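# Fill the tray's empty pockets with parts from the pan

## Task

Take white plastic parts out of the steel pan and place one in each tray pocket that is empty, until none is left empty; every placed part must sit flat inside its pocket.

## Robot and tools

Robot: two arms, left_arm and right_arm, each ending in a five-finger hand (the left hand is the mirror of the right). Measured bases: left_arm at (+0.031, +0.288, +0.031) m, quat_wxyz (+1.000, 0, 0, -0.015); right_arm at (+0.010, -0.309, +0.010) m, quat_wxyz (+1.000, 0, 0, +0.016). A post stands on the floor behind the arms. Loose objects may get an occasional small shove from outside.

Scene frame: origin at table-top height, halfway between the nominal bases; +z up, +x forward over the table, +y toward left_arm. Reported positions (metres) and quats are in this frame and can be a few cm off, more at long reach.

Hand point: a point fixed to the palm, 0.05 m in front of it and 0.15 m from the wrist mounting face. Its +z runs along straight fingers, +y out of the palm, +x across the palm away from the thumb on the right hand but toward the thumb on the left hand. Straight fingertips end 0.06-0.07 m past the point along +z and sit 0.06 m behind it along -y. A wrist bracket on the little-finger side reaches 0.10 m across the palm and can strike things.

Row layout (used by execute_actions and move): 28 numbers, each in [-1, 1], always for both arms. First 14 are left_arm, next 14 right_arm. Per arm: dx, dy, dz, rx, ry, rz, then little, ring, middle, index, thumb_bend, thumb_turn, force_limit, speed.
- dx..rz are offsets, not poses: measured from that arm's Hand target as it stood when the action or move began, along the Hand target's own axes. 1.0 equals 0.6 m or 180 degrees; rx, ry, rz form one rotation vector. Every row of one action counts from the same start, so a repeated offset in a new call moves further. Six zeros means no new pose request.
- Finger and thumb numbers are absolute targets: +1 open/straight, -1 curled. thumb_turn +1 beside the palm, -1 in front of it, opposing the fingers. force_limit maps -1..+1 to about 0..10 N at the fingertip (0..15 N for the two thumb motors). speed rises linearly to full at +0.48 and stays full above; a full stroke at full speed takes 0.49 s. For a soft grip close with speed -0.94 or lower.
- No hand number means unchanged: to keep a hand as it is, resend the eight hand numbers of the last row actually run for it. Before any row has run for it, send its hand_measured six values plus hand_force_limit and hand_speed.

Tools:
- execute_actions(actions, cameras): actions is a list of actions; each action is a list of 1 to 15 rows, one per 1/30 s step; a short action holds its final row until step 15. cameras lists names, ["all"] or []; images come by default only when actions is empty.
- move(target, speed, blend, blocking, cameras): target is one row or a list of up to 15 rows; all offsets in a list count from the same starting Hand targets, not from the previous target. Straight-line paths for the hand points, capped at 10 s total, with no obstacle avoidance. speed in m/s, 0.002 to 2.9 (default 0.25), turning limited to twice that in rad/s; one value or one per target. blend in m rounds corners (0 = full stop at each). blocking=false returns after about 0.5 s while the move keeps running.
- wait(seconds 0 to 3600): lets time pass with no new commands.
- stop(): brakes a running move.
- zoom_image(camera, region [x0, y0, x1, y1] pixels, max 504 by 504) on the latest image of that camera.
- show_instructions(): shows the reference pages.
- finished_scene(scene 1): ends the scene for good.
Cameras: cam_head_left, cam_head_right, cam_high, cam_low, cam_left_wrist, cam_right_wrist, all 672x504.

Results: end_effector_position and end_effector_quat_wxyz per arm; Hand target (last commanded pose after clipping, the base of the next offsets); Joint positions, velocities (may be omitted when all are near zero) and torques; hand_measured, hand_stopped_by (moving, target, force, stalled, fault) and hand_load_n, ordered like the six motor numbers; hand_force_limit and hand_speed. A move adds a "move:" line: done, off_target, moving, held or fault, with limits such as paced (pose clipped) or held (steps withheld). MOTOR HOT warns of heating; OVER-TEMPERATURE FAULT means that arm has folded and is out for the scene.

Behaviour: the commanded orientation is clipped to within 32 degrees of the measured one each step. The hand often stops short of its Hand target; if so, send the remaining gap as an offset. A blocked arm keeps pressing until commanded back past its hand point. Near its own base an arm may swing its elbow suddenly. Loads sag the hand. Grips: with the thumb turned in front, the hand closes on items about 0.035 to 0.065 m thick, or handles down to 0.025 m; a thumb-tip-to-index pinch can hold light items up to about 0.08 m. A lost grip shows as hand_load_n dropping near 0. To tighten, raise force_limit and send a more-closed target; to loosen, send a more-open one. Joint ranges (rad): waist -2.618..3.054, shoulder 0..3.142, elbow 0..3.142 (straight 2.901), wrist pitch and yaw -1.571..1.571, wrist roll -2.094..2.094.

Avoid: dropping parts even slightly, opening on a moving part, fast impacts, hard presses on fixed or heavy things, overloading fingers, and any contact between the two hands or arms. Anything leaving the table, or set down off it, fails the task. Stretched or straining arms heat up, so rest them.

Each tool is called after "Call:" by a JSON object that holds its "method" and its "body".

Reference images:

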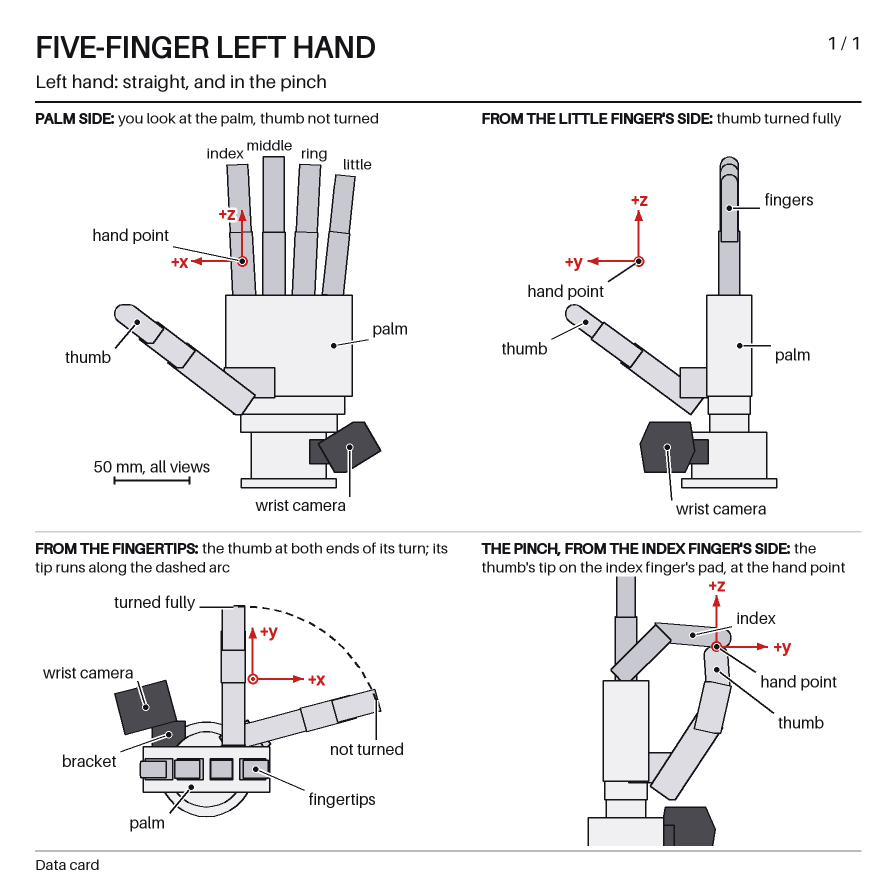

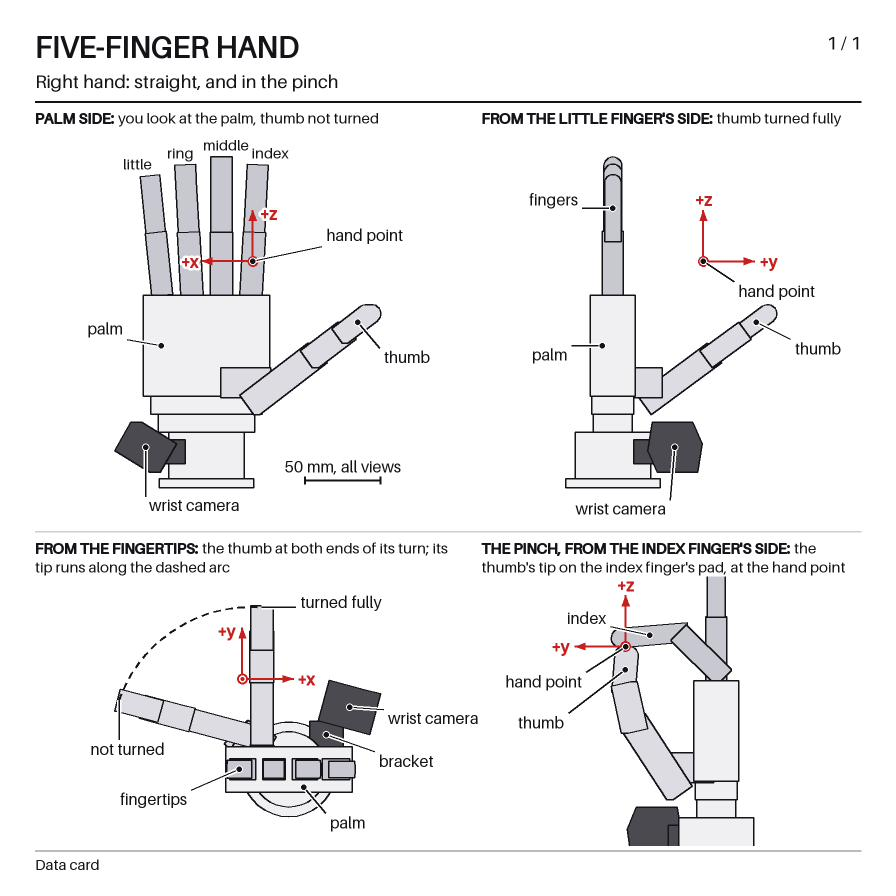

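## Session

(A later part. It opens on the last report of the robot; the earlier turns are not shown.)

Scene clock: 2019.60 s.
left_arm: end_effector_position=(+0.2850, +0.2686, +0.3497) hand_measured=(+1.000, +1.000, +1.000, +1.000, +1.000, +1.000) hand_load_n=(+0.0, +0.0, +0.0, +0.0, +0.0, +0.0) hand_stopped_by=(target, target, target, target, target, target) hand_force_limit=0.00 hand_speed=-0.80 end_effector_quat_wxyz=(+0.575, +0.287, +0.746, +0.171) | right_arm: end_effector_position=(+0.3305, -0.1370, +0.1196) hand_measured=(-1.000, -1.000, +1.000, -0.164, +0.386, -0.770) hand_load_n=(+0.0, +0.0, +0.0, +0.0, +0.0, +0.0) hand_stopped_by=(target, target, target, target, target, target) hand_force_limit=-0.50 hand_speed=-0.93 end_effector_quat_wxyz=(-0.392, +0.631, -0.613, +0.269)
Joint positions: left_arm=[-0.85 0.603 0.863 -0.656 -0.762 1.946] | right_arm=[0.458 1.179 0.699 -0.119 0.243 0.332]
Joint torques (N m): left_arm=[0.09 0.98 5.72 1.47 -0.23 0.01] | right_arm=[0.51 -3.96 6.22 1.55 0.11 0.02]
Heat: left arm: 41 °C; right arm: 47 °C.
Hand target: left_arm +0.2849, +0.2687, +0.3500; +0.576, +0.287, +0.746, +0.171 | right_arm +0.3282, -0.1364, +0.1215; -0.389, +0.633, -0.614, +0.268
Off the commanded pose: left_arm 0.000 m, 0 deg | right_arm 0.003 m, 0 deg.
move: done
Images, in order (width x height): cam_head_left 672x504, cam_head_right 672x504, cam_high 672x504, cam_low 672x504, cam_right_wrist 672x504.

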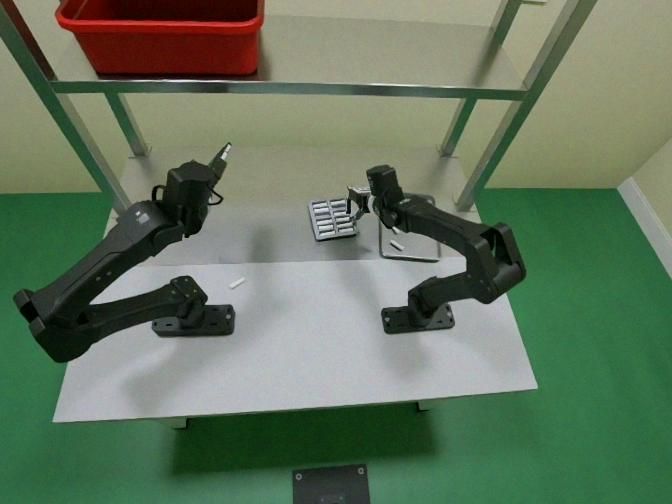

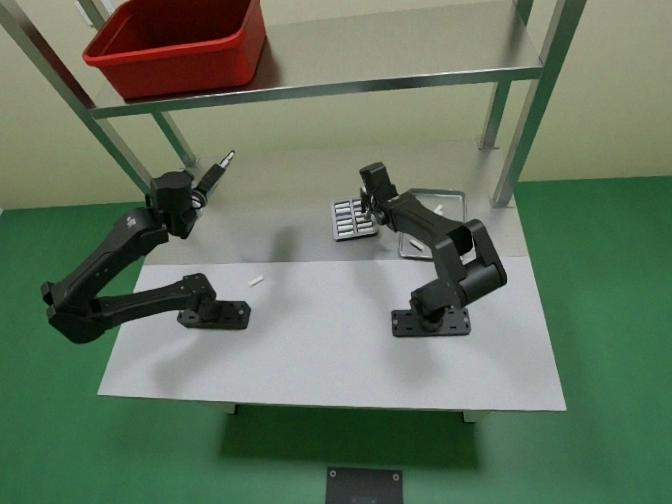

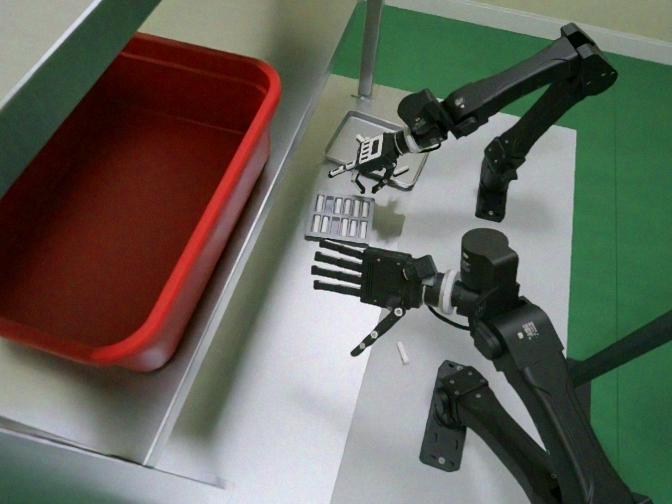

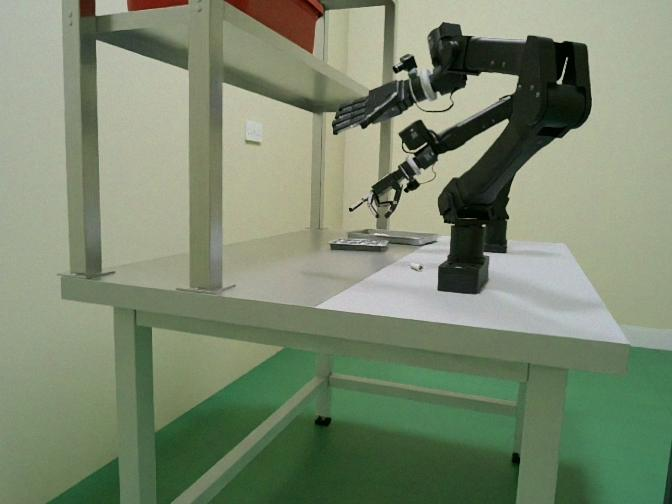

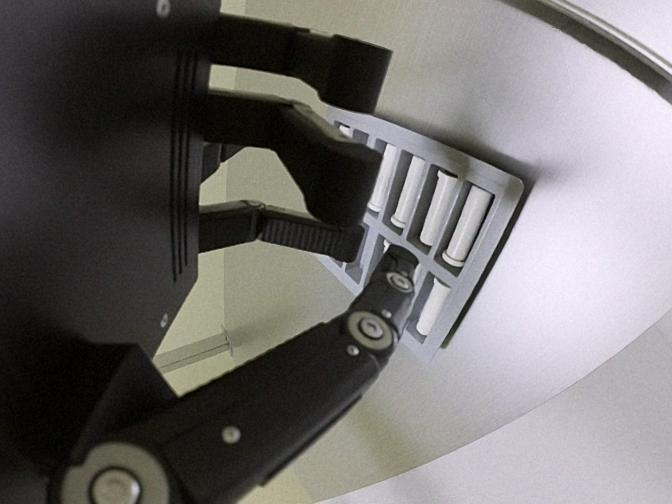

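Call:
{"method": "move", "body": {"target": [[0,0,0,0,0,0,1,1,1,1,1,1,0,-0.8,0.2692,0.0415,-0.1238,0.0182,0.2394,0.1112,1,1,1,-0.06,0.44,-0.77,-0.6,-0.2],[0,0,0,0,0,0,1,1,1,1,1,1,0,-0.8,0.2795,0.1032,-0.0822,0.0182,0.2394,0.1112,1,1,1,-0.06,0.44,-0.77,-0.6,-0.2]], "speed": 0.2, "blend": 0.01, "cameras": ["cam_head_left","cam_low","cam_high","cam_right_wrist"]}}

Call:
{"method": "zoom_image", "body": {"camera": "cam_head_left", "region": [370, 190, 450, 270]}}

Call:
{"method": "zoom_image", "body": {"camera": "cam_high", "region": [370, 110, 440, 180]}}

Call:
{"method": "zoom_image", "body": {"camera": "cam_right_wrist", "region": [280, 120, 520, 400]}}

Scene clock: 2071.47 s.
left_arm: end_effector_position=(+0.2850, +0.2686, +0.3497) hand_measured=(+1.000, +1.000, +1.000, +1.000, +1.000, +1.000) hand_load_n=(+0.0, +0.0, +0.0, +0.0, +0.0, +0.0) hand_stopped_by=(target, target, target, target, target, target) hand_force_limit=0.00 hand_speed=-0.80 end_effector_quat_wxyz=(+0.575, +0.287, +0.746, +0.171) | right_arm: end_effector_position=(+0.2715, -0.3020, +0.0821) hand_measured=(+1.000, +1.000, +1.000, -0.060, +0.440, -0.770) hand_load_n=(+0.0, -0.5, +0.0, +0.0, +0.0, +0.0) hand_stopped_by=(target, target, target, target, target, target) hand_force_limit=-0.60 hand_speed=-0.20 end_effector_quat_wxyz=(+0.202, -0.369, +0.801, -0.425)
Joint positions: left_arm=[-0.85 0.603 0.863 -0.656 -0.762 1.946] | right_arm=[0.39 0.96 0.547 -0.579 0.843 0.863]
Joint torques (N m): left_arm=[0.06 0.99 5.72 1.47 -0.23 0.01] | right_arm=[-0.69 -0.39 3.43 1.35 0.44 0.03]
Heat: left arm: 41 °C; right arm: 45 °C.
Hand target: left_arm +0.2849, +0.2687, +0.3500; +0.576, +0.287, +0.746, +0.171 | right_arm +0.2699, -0.3061, +0.0748; +0.194, -0.366, +0.804, -0.427
Off the commanded pose: left_arm 0.000 m, 0 deg | right_arm 0.008 m, 1 deg.
move: done
Images, in order (width x height): cam_head_left 672x504, cam_high 672x504, cam_low 672x504, cam_right_wrist 672x504.

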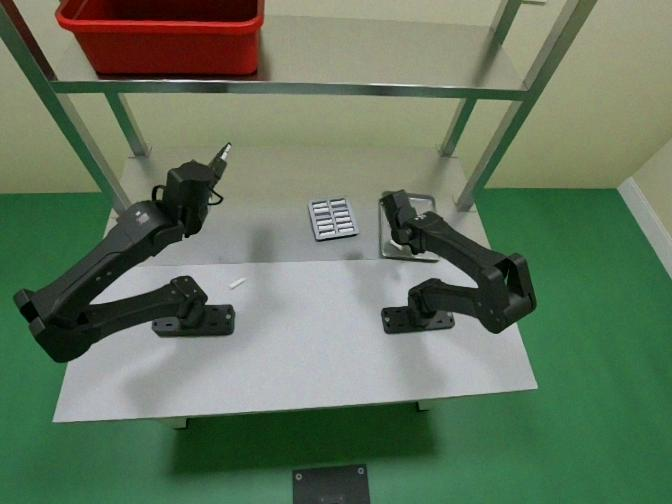

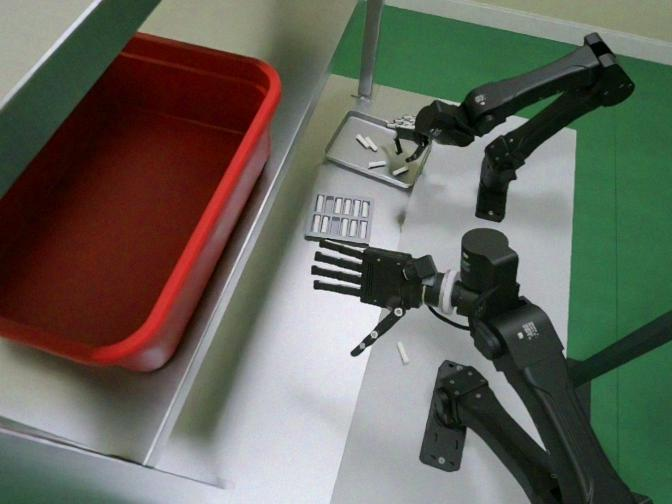

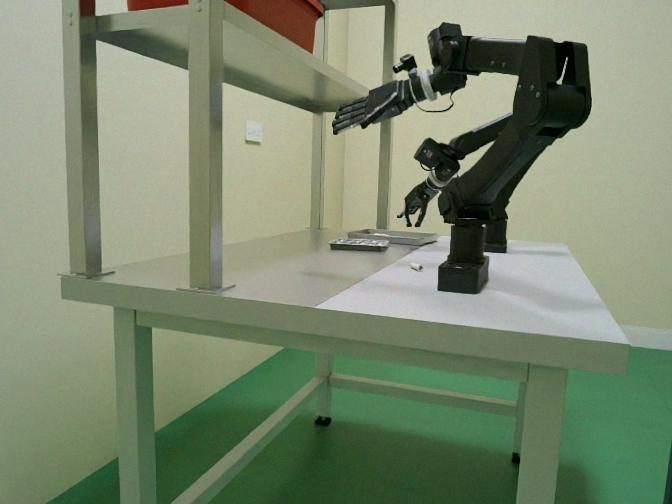

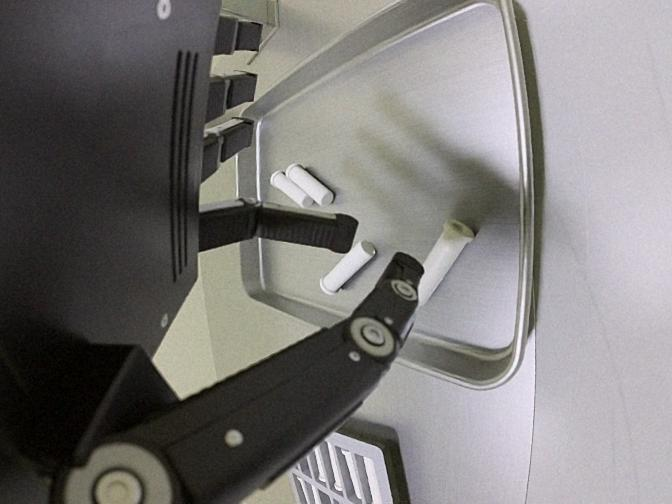

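Scaled by 6.300 from the camera's image (finer frame: 960x720).

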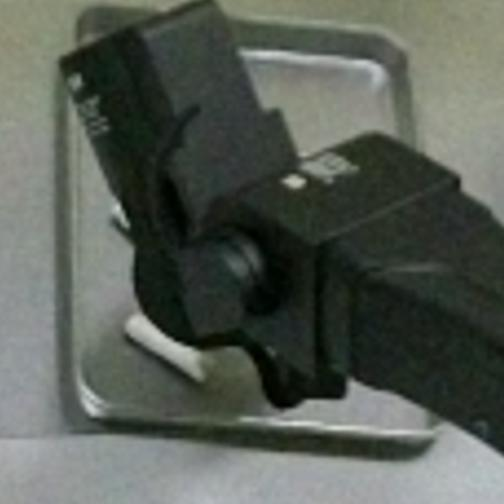

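Scaled by 7.200 from the camera's image (finer frame: 960x720).

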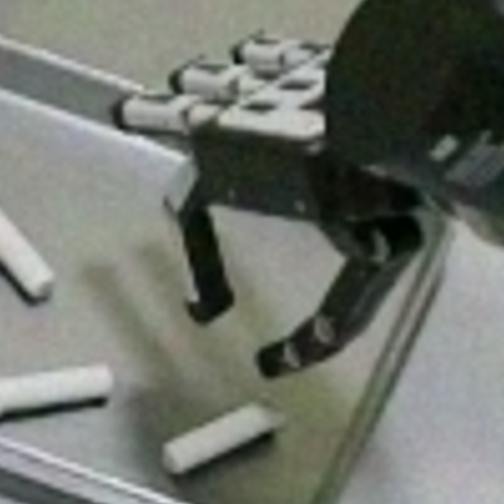

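Scaled by 1.800 from the camera's image (finer frame: 960x720).

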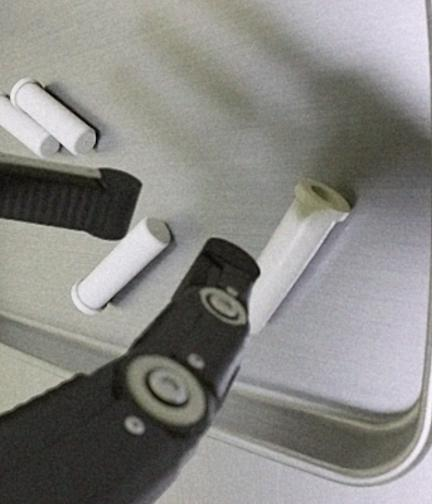

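Call:
{"method": "move", "body": {"target": [0,0,0,0,0,0,1,1,1,1,1,1,0,-0.8,-0.01,0.0412,0.0188,0,-0.0248,0.0368,1,1,1,-0.06,0.44,-0.77,-0.6,-0.2], "speed": 0.12, "cameras": ["cam_head_left","cam_low","cam_high","cam_right_wrist"]}}

Call:
{"method": "zoom_image", "body": {"camera": "cam_high", "region": [370, 120, 430, 180]}}

Call:
{"method": "zoom_image", "body": {"camera": "cam_right_wrist", "region": [280, 150, 500, 400]}}

Call:
{"method": "zoom_image", "body": {"camera": "cam_low", "region": [380, 200, 440, 260]}}

Scene clock: 2087.47 s.
left_arm: end_effector_position=(+0.2850, +0.2686, +0.3497) hand_measured=(+1.000, +1.000, +1.000, +1.000, +1.000, +1.000) hand_load_n=(+0.0, +0.0, +0.0, +0.0, +0.0, +0.0) hand_stopped_by=(target, target, target, target, target, target) hand_force_limit=0.00 hand_speed=-0.80 end_effector_quat_wxyz=(+0.575, +0.287, +0.746, +0.171) | right_arm: end_effector_position=(+0.2724, -0.2975, +0.0528) hand_measured=(+1.000, +1.000, +1.000, -0.060, +0.440, -0.770) hand_load_n=(+0.0, +0.0, +0.0, +0.0, +0.0, +0.0) hand_stopped_by=(target, target, target, target, target, target) hand_force_limit=-0.60 hand_speed=-0.20 end_effector_quat_wxyz=(+0.249, -0.338, +0.813, -0.404)
Joint positions: left_arm=[-0.85 0.603 0.863 -0.656 -0.762 1.946] | right_arm=[0.369 0.904 0.369 -0.368 0.795 0.894]
Joint torques (N m): left_arm=[0.09 0.99 5.74 1.46 -0.22 0.02] | right_arm=[-0.58 -1.28 3.34 1.48 0.28 0]
Heat: left arm: 41 °C; right arm: 44 °C.
Hand target: left_arm +0.2849, +0.2687, +0.3500; +0.576, +0.287, +0.746, +0.171 | right_arm +0.2705, -0.2987, +0.0481; +0.250, -0.335, +0.815, -0.401
Off the commanded pose: left_arm 0.000 m, 0 deg | right_arm 0.005 m, 1 deg.
move: done
Images, in order (width x height): cam_head_left 672x504, cam_high 672x504, cam_low 672x504, cam_right_wrist 672x504.

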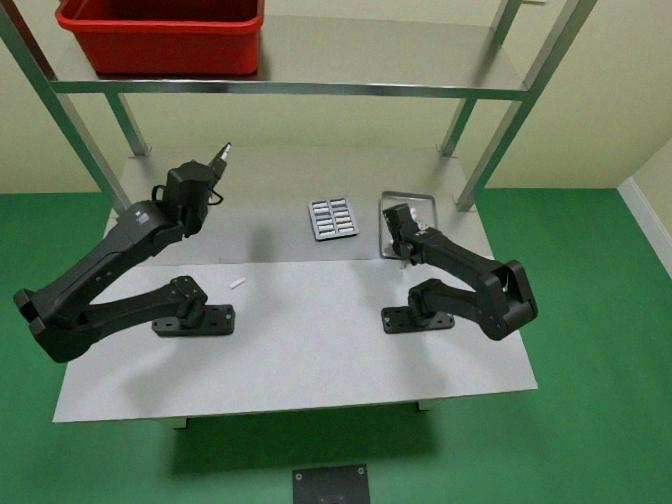

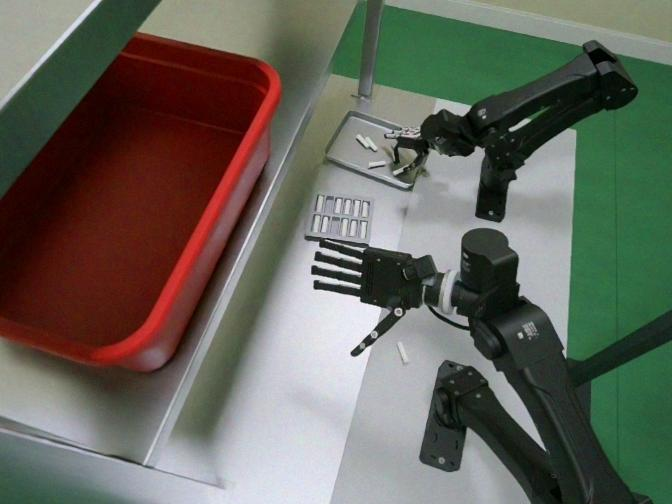

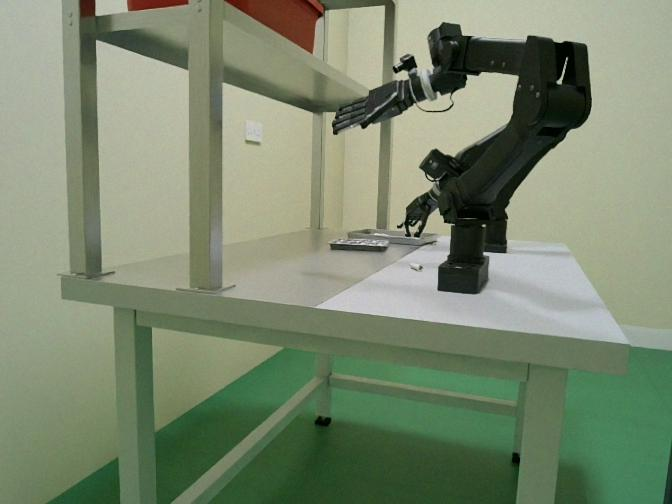

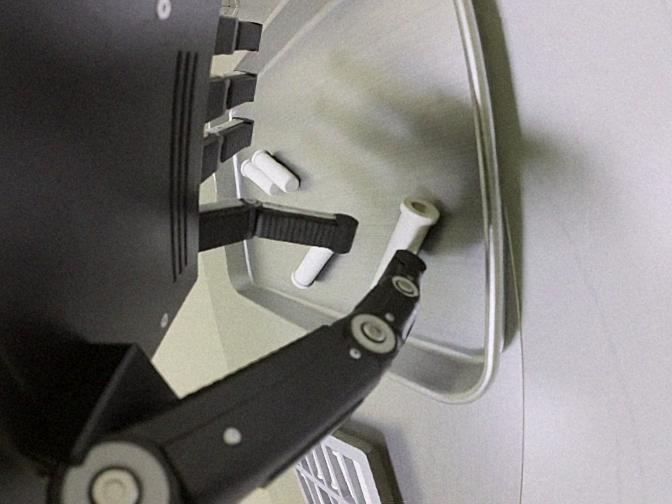

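Scaled by 8.400 from the camera's image (finer frame: 960x720).

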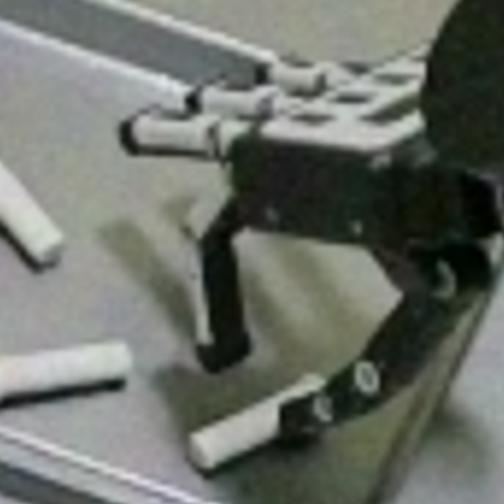

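Scaled by 2.016 from the camera's image (finer frame: 960x720).

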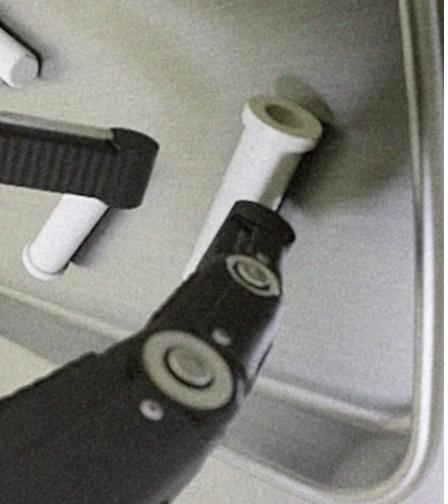

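Scaled by 8.400 from the camera's image (finer frame: 960x720).

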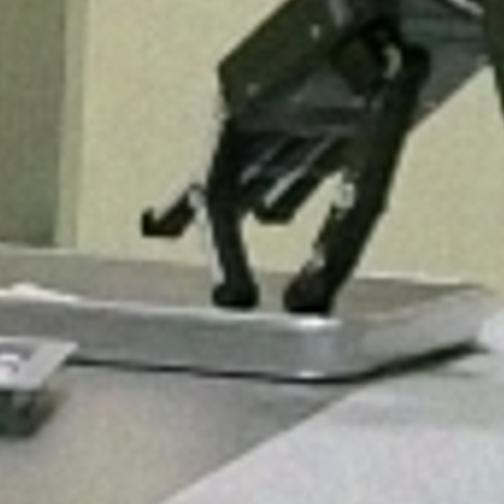

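Call:
{"method": "move", "body": {"target": [0,0,0,0,0,0,1,1,1,1,1,1,0,-0.8,0.0021,0.0109,0.0103,0,0,0,1,1,1,-0.06,0.44,-0.77,-0.6,-0.2], "speed": 0.1, "cameras": ["cam_head_left","cam_low","cam_high","cam_right_wrist"]}}

Call:
{"method": "zoom_image", "body": {"camera": "cam_high", "region": [380, 140, 420, 180]}}

Call:
{"method": "zoom_image", "body": {"camera": "cam_right_wrist", "region": [280, 150, 500, 400]}}

Call:
{"method": "zoom_image", "body": {"camera": "cam_head_left", "region": [375, 220, 425, 270]}}

Scene clock: 2113.57 s.
left_arm: end_effector_position=(+0.2850, +0.2686, +0.3497) hand_measured=(+1.000, +1.000, +1.000, +1.000, +1.000, +1.000) hand_load_n=(+0.0, +0.5, +0.0, +0.0, +0.0, +0.0) hand_stopped_by=(target, target, target, target, target, target) hand_force_limit=0.00 hand_speed=-0.80 end_effector_quat_wxyz=(+0.575, +0.287, +0.746, +0.171) | right_arm: end_effector_position=(+0.2752, -0.2975, +0.0485) hand_measured=(+1.000, +1.000, +1.000, -0.060, +0.440, -0.770) hand_load_n=(+0.0, +0.0, +0.0, +0.0, +0.0, +0.0) hand_stopped_by=(target, target, target, target, target, target) hand_force_limit=-0.60 hand_speed=-0.20 end_effector_quat_wxyz=(+0.259, -0.329, +0.814, -0.402)
Joint positions: left_arm=[-0.85 0.603 0.863 -0.656 -0.762 1.946] | right_arm=[0.36 0.904 0.337 -0.31 0.789 0.894]
Joint torques (N m): left_arm=[0.08 0.98 5.74 1.47 -0.23 0.02] | right_arm=[-0.59 0.28 3.37 1.51 0.28 -0.11]
Heat: left arm: 41 °C; right arm: 44 °C.
Hand target: left_arm +0.2849, +0.2687, +0.3500; +0.576, +0.287, +0.746, +0.171 | right_arm +0.2716, -0.2996, +0.0391; +0.250, -0.335, +0.815, -0.401
Off the commanded pose: left_arm 0.000 m, 0 deg | right_arm 0.010 m, 1 deg.
move: done
Images, in order (width x height): cam_head_left 672x504, cam_high 672x504, cam_low 672x504, cam_right_wrist 672x504.

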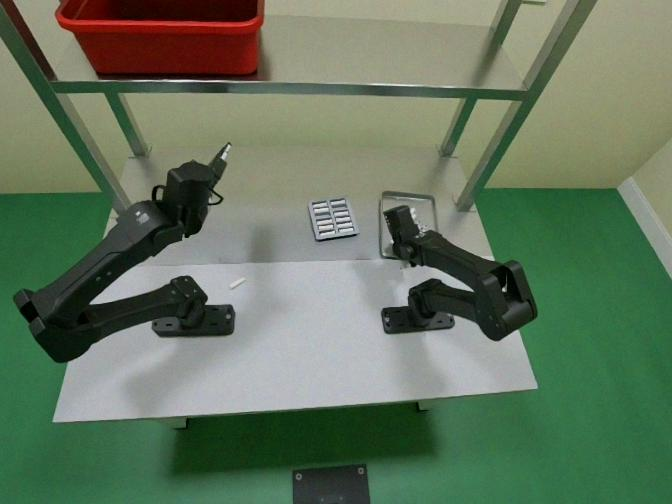

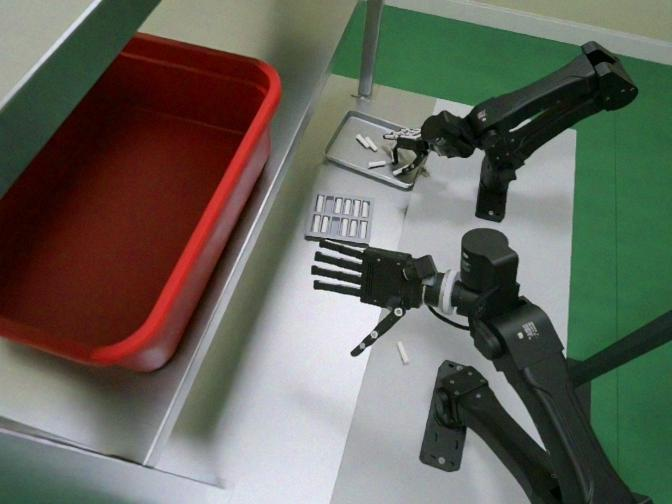

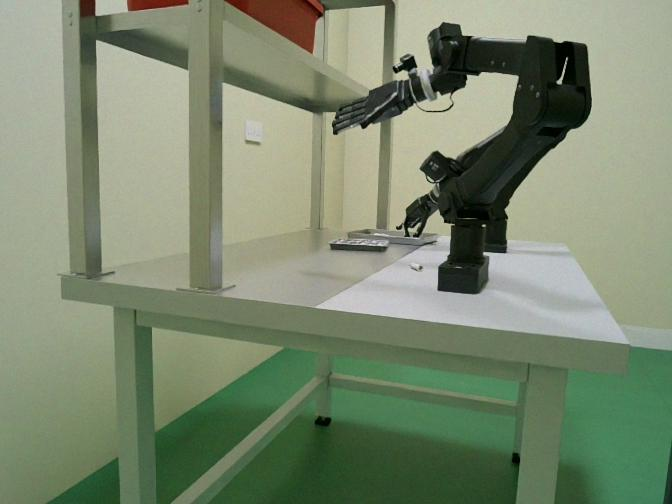

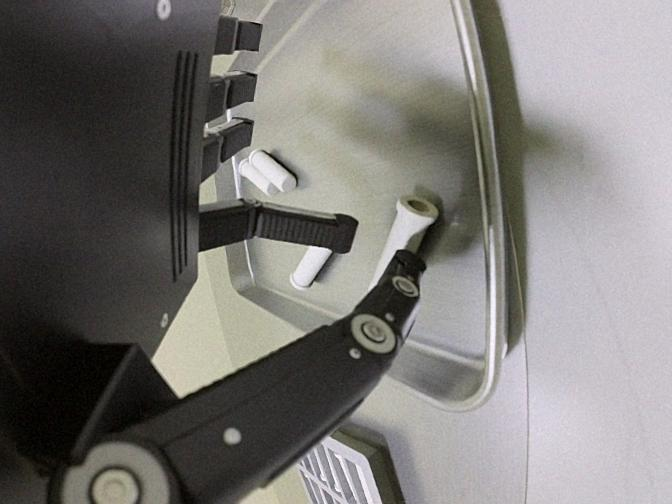

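Scaled by 12.600 from the camera's image (finer frame: 960x720).

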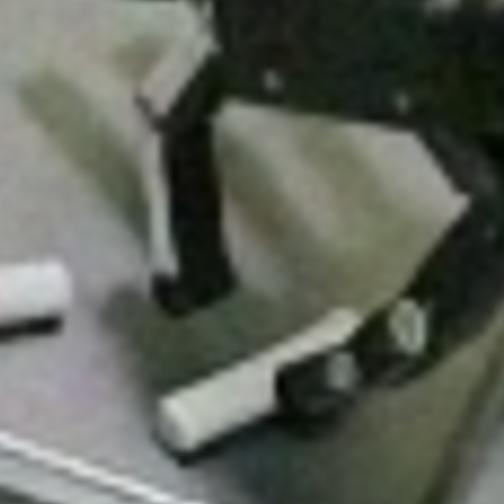

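Scaled by 2.016 from the camera's image (finer frame: 960x720).

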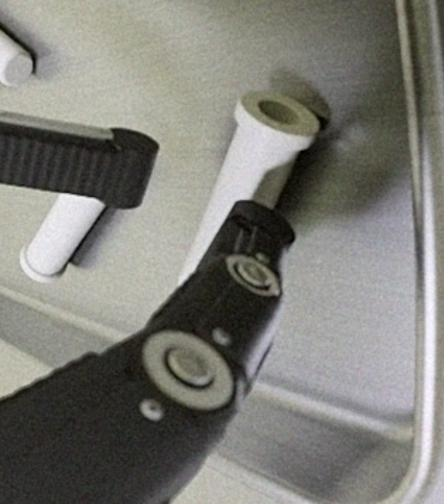

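Scaled by 10.080 from the camera's image (finer frame: 960x720).

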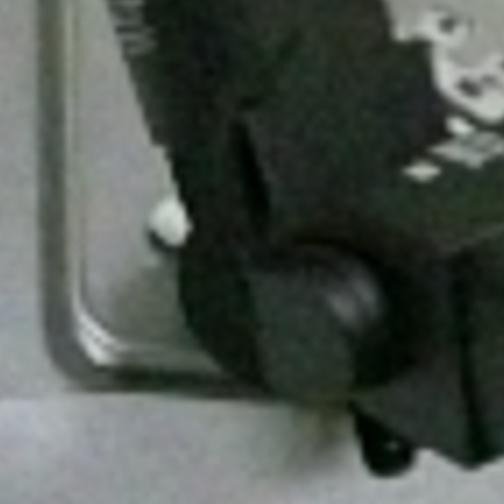

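Call:
{"method": "move", "body": {"target": [0,0,0,0,0,0,1,1,1,1,1,1,0,-0.8,0.0036,0.0107,0.0072,0,0,0,1,1,1,-0.09,0.415,-0.77,-0.6,-0.5], "speed": 0.06, "cameras": ["cam_low","cam_high","cam_right_wrist"]}}

Call:
{"method": "zoom_image", "body": {"camera": "cam_high", "region": [380, 140, 420, 180]}}

Call:
{"method": "zoom_image", "body": {"camera": "cam_right_wrist", "region": [280, 150, 500, 400]}}

Scene clock: 2128.27 s.
left_arm: end_effector_position=(+0.2850, +0.2686, +0.3497) hand_measured=(+1.000, +1.000, +1.000, +1.000, +1.000, +1.000) hand_load_n=(+0.0, +0.0, +0.0, +0.0, +0.0, +0.0) hand_stopped_by=(target, target, target, target, target, target) hand_force_limit=0.00 hand_speed=-0.80 end_effector_quat_wxyz=(+0.575, +0.287, +0.746, +0.171) | right_arm: end_effector_position=(+0.2745, -0.2984, +0.0395) hand_measured=(+1.000, +1.000, +1.000, -0.090, +0.416, -0.770) hand_load_n=(+0.0, +0.0, +0.0, +0.0, +0.0, +0.0) hand_stopped_by=(target, target, target, target, target, target) hand_force_limit=-0.60 hand_speed=-0.50 end_effector_quat_wxyz=(+0.257, -0.330, +0.814, -0.403)
Joint positions: left_arm=[-0.85 0.603 0.863 -0.656 -0.762 1.946] | right_arm=[0.357 0.923 0.307 -0.262 0.787 0.891]
Joint torques (N m): left_arm=[0.08 1.01 5.72 1.47 -0.23 0.02] | right_arm=[-0.59 -0.05 3.3 1.51 0.28 -0.11]
Heat: left arm: 41 °C; right arm: 44 °C.
Hand target: left_arm +0.2849, +0.2687, +0.3500; +0.576, +0.287, +0.746, +0.171 | right_arm +0.2709, -0.3004, +0.0311; +0.250, -0.335, +0.815, -0.401
Off the commanded pose: left_arm 0.000 m, 0 deg | right_arm 0.009 m, 1 deg.
move: done
Images, in order (width x height): cam_high 672x504, cam_low 672x504, cam_right_wrist 672x504.

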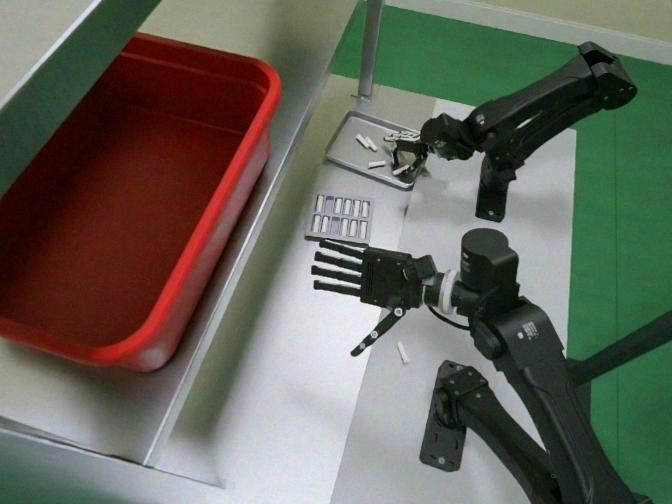

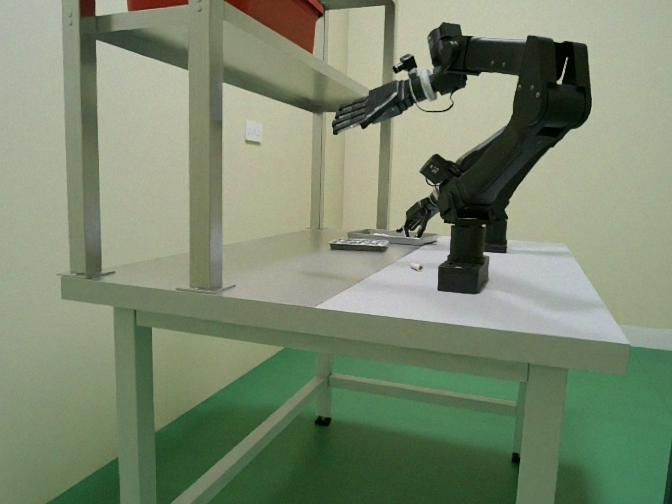

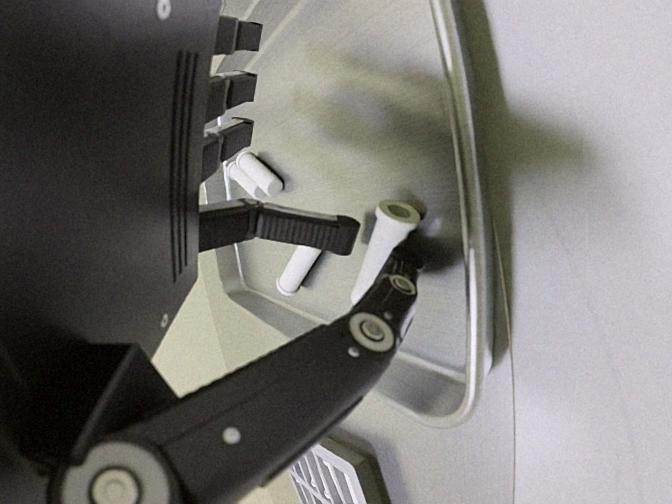

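Scaled by 12.600 from the camera's image (finer frame: 960x720).

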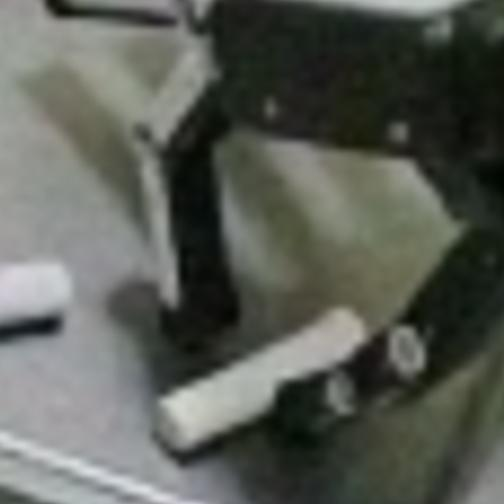

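Scaled by 2.016 from the camera's image (finer frame: 960x720).

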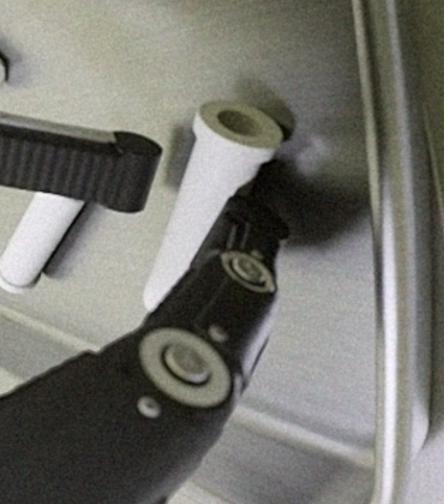

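Call:
{"method": "move", "body": {"target": [[0,0,0,0,0,0,1,1,1,1,1,1,0,-0.8,0.0004,0.0027,0.0018,0,0,0,1,1,1,-0.09,0.415,-0.77,-0.6,-0.5],[0,0,0,0,0,0,1,1,1,1,1,1,0,-0.8,0.0004,0.0027,0.0018,0,0,0,1,1,1,-0.33,0.17,-0.77,-0.5,-0.93]], "speed": 0.05, "cameras": ["cam_low","cam_high","cam_right_wrist"]}}

Call:
{"method": "zoom_image", "body": {"camera": "cam_right_wrist", "region": [280, 150, 500, 400]}}

Scene clock: 2143.20 s.
left_arm: end_effector_position=(+0.2850, +0.2686, +0.3497) hand_measured=(+1.000, +1.000, +1.000, +1.000, +1.000, +1.000) hand_load_n=(+0.0, +0.0, +0.0, +0.0, +0.0, +0.0) hand_stopped_by=(target, target, target, target, target, target) hand_force_limit=0.00 hand_speed=-0.80 end_effector_quat_wxyz=(+0.575, +0.287, +0.746, +0.171) | right_arm: end_effector_position=(+0.2748, -0.2982, +0.0378) hand_measured=(+1.000, +1.000, +1.000, -0.212, +0.344, -0.770) hand_load_n=(+0.0, +0.0, +0.0, +4.5, +3.5, -1.0) hand_stopped_by=(target, target, target, force, force, target) hand_force_limit=-0.50 hand_speed=-0.93 end_effector_quat_wxyz=(+0.258, -0.330, +0.814, -0.402)
Joint positions: left_arm=[-0.85 0.603 0.863 -0.656 -0.762 1.946] | right_arm=[0.357 0.929 0.301 -0.249 0.787 0.891]
Joint torques (N m): left_arm=[0.08 0.98 5.72 1.46 -0.23 0.02] | right_arm=[-0.58 -0.06 3.28 1.52 0.27 -0.11]
Heat: left arm: 41 °C; right arm: 44 °C.
Hand target: left_arm +0.2849, +0.2687, +0.3500; +0.576, +0.287, +0.746, +0.171 | right_arm +0.2709, -0.3004, +0.0292; +0.250, -0.335, +0.815, -0.401
Off the commanded pose: left_arm 0.000 m, 0 deg | right_arm 0.010 m, 1 deg.
move: done
Images, in order (width x height): cam_high 672x504, cam_low 672x504, cam_right_wrist 672x504.

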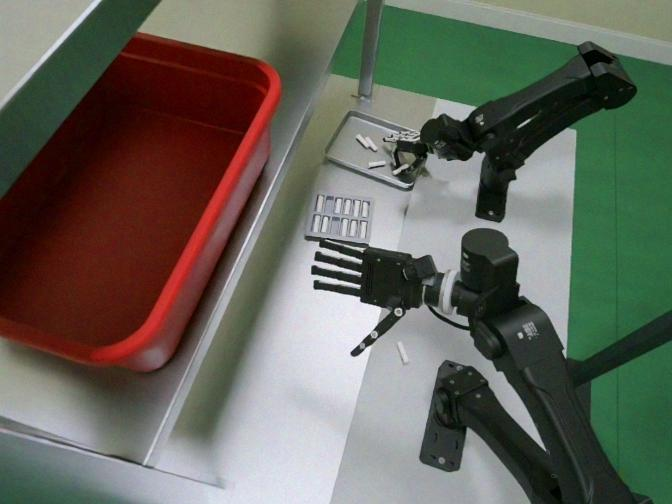

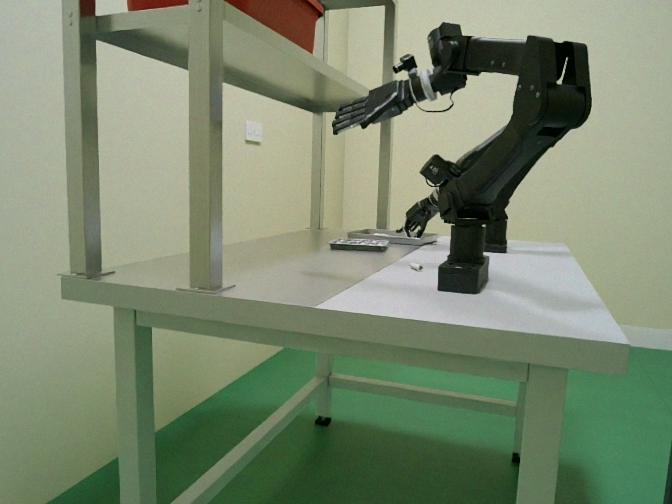

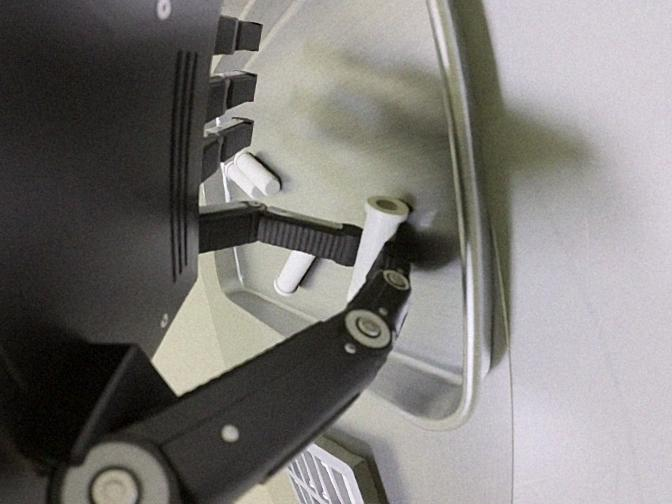

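Scaled by 2.016 from the camera's image (finer frame: 960x720).

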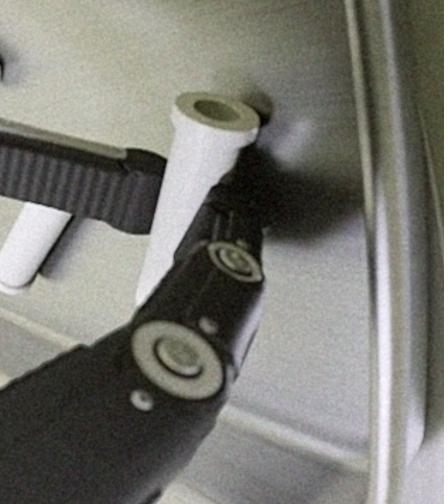

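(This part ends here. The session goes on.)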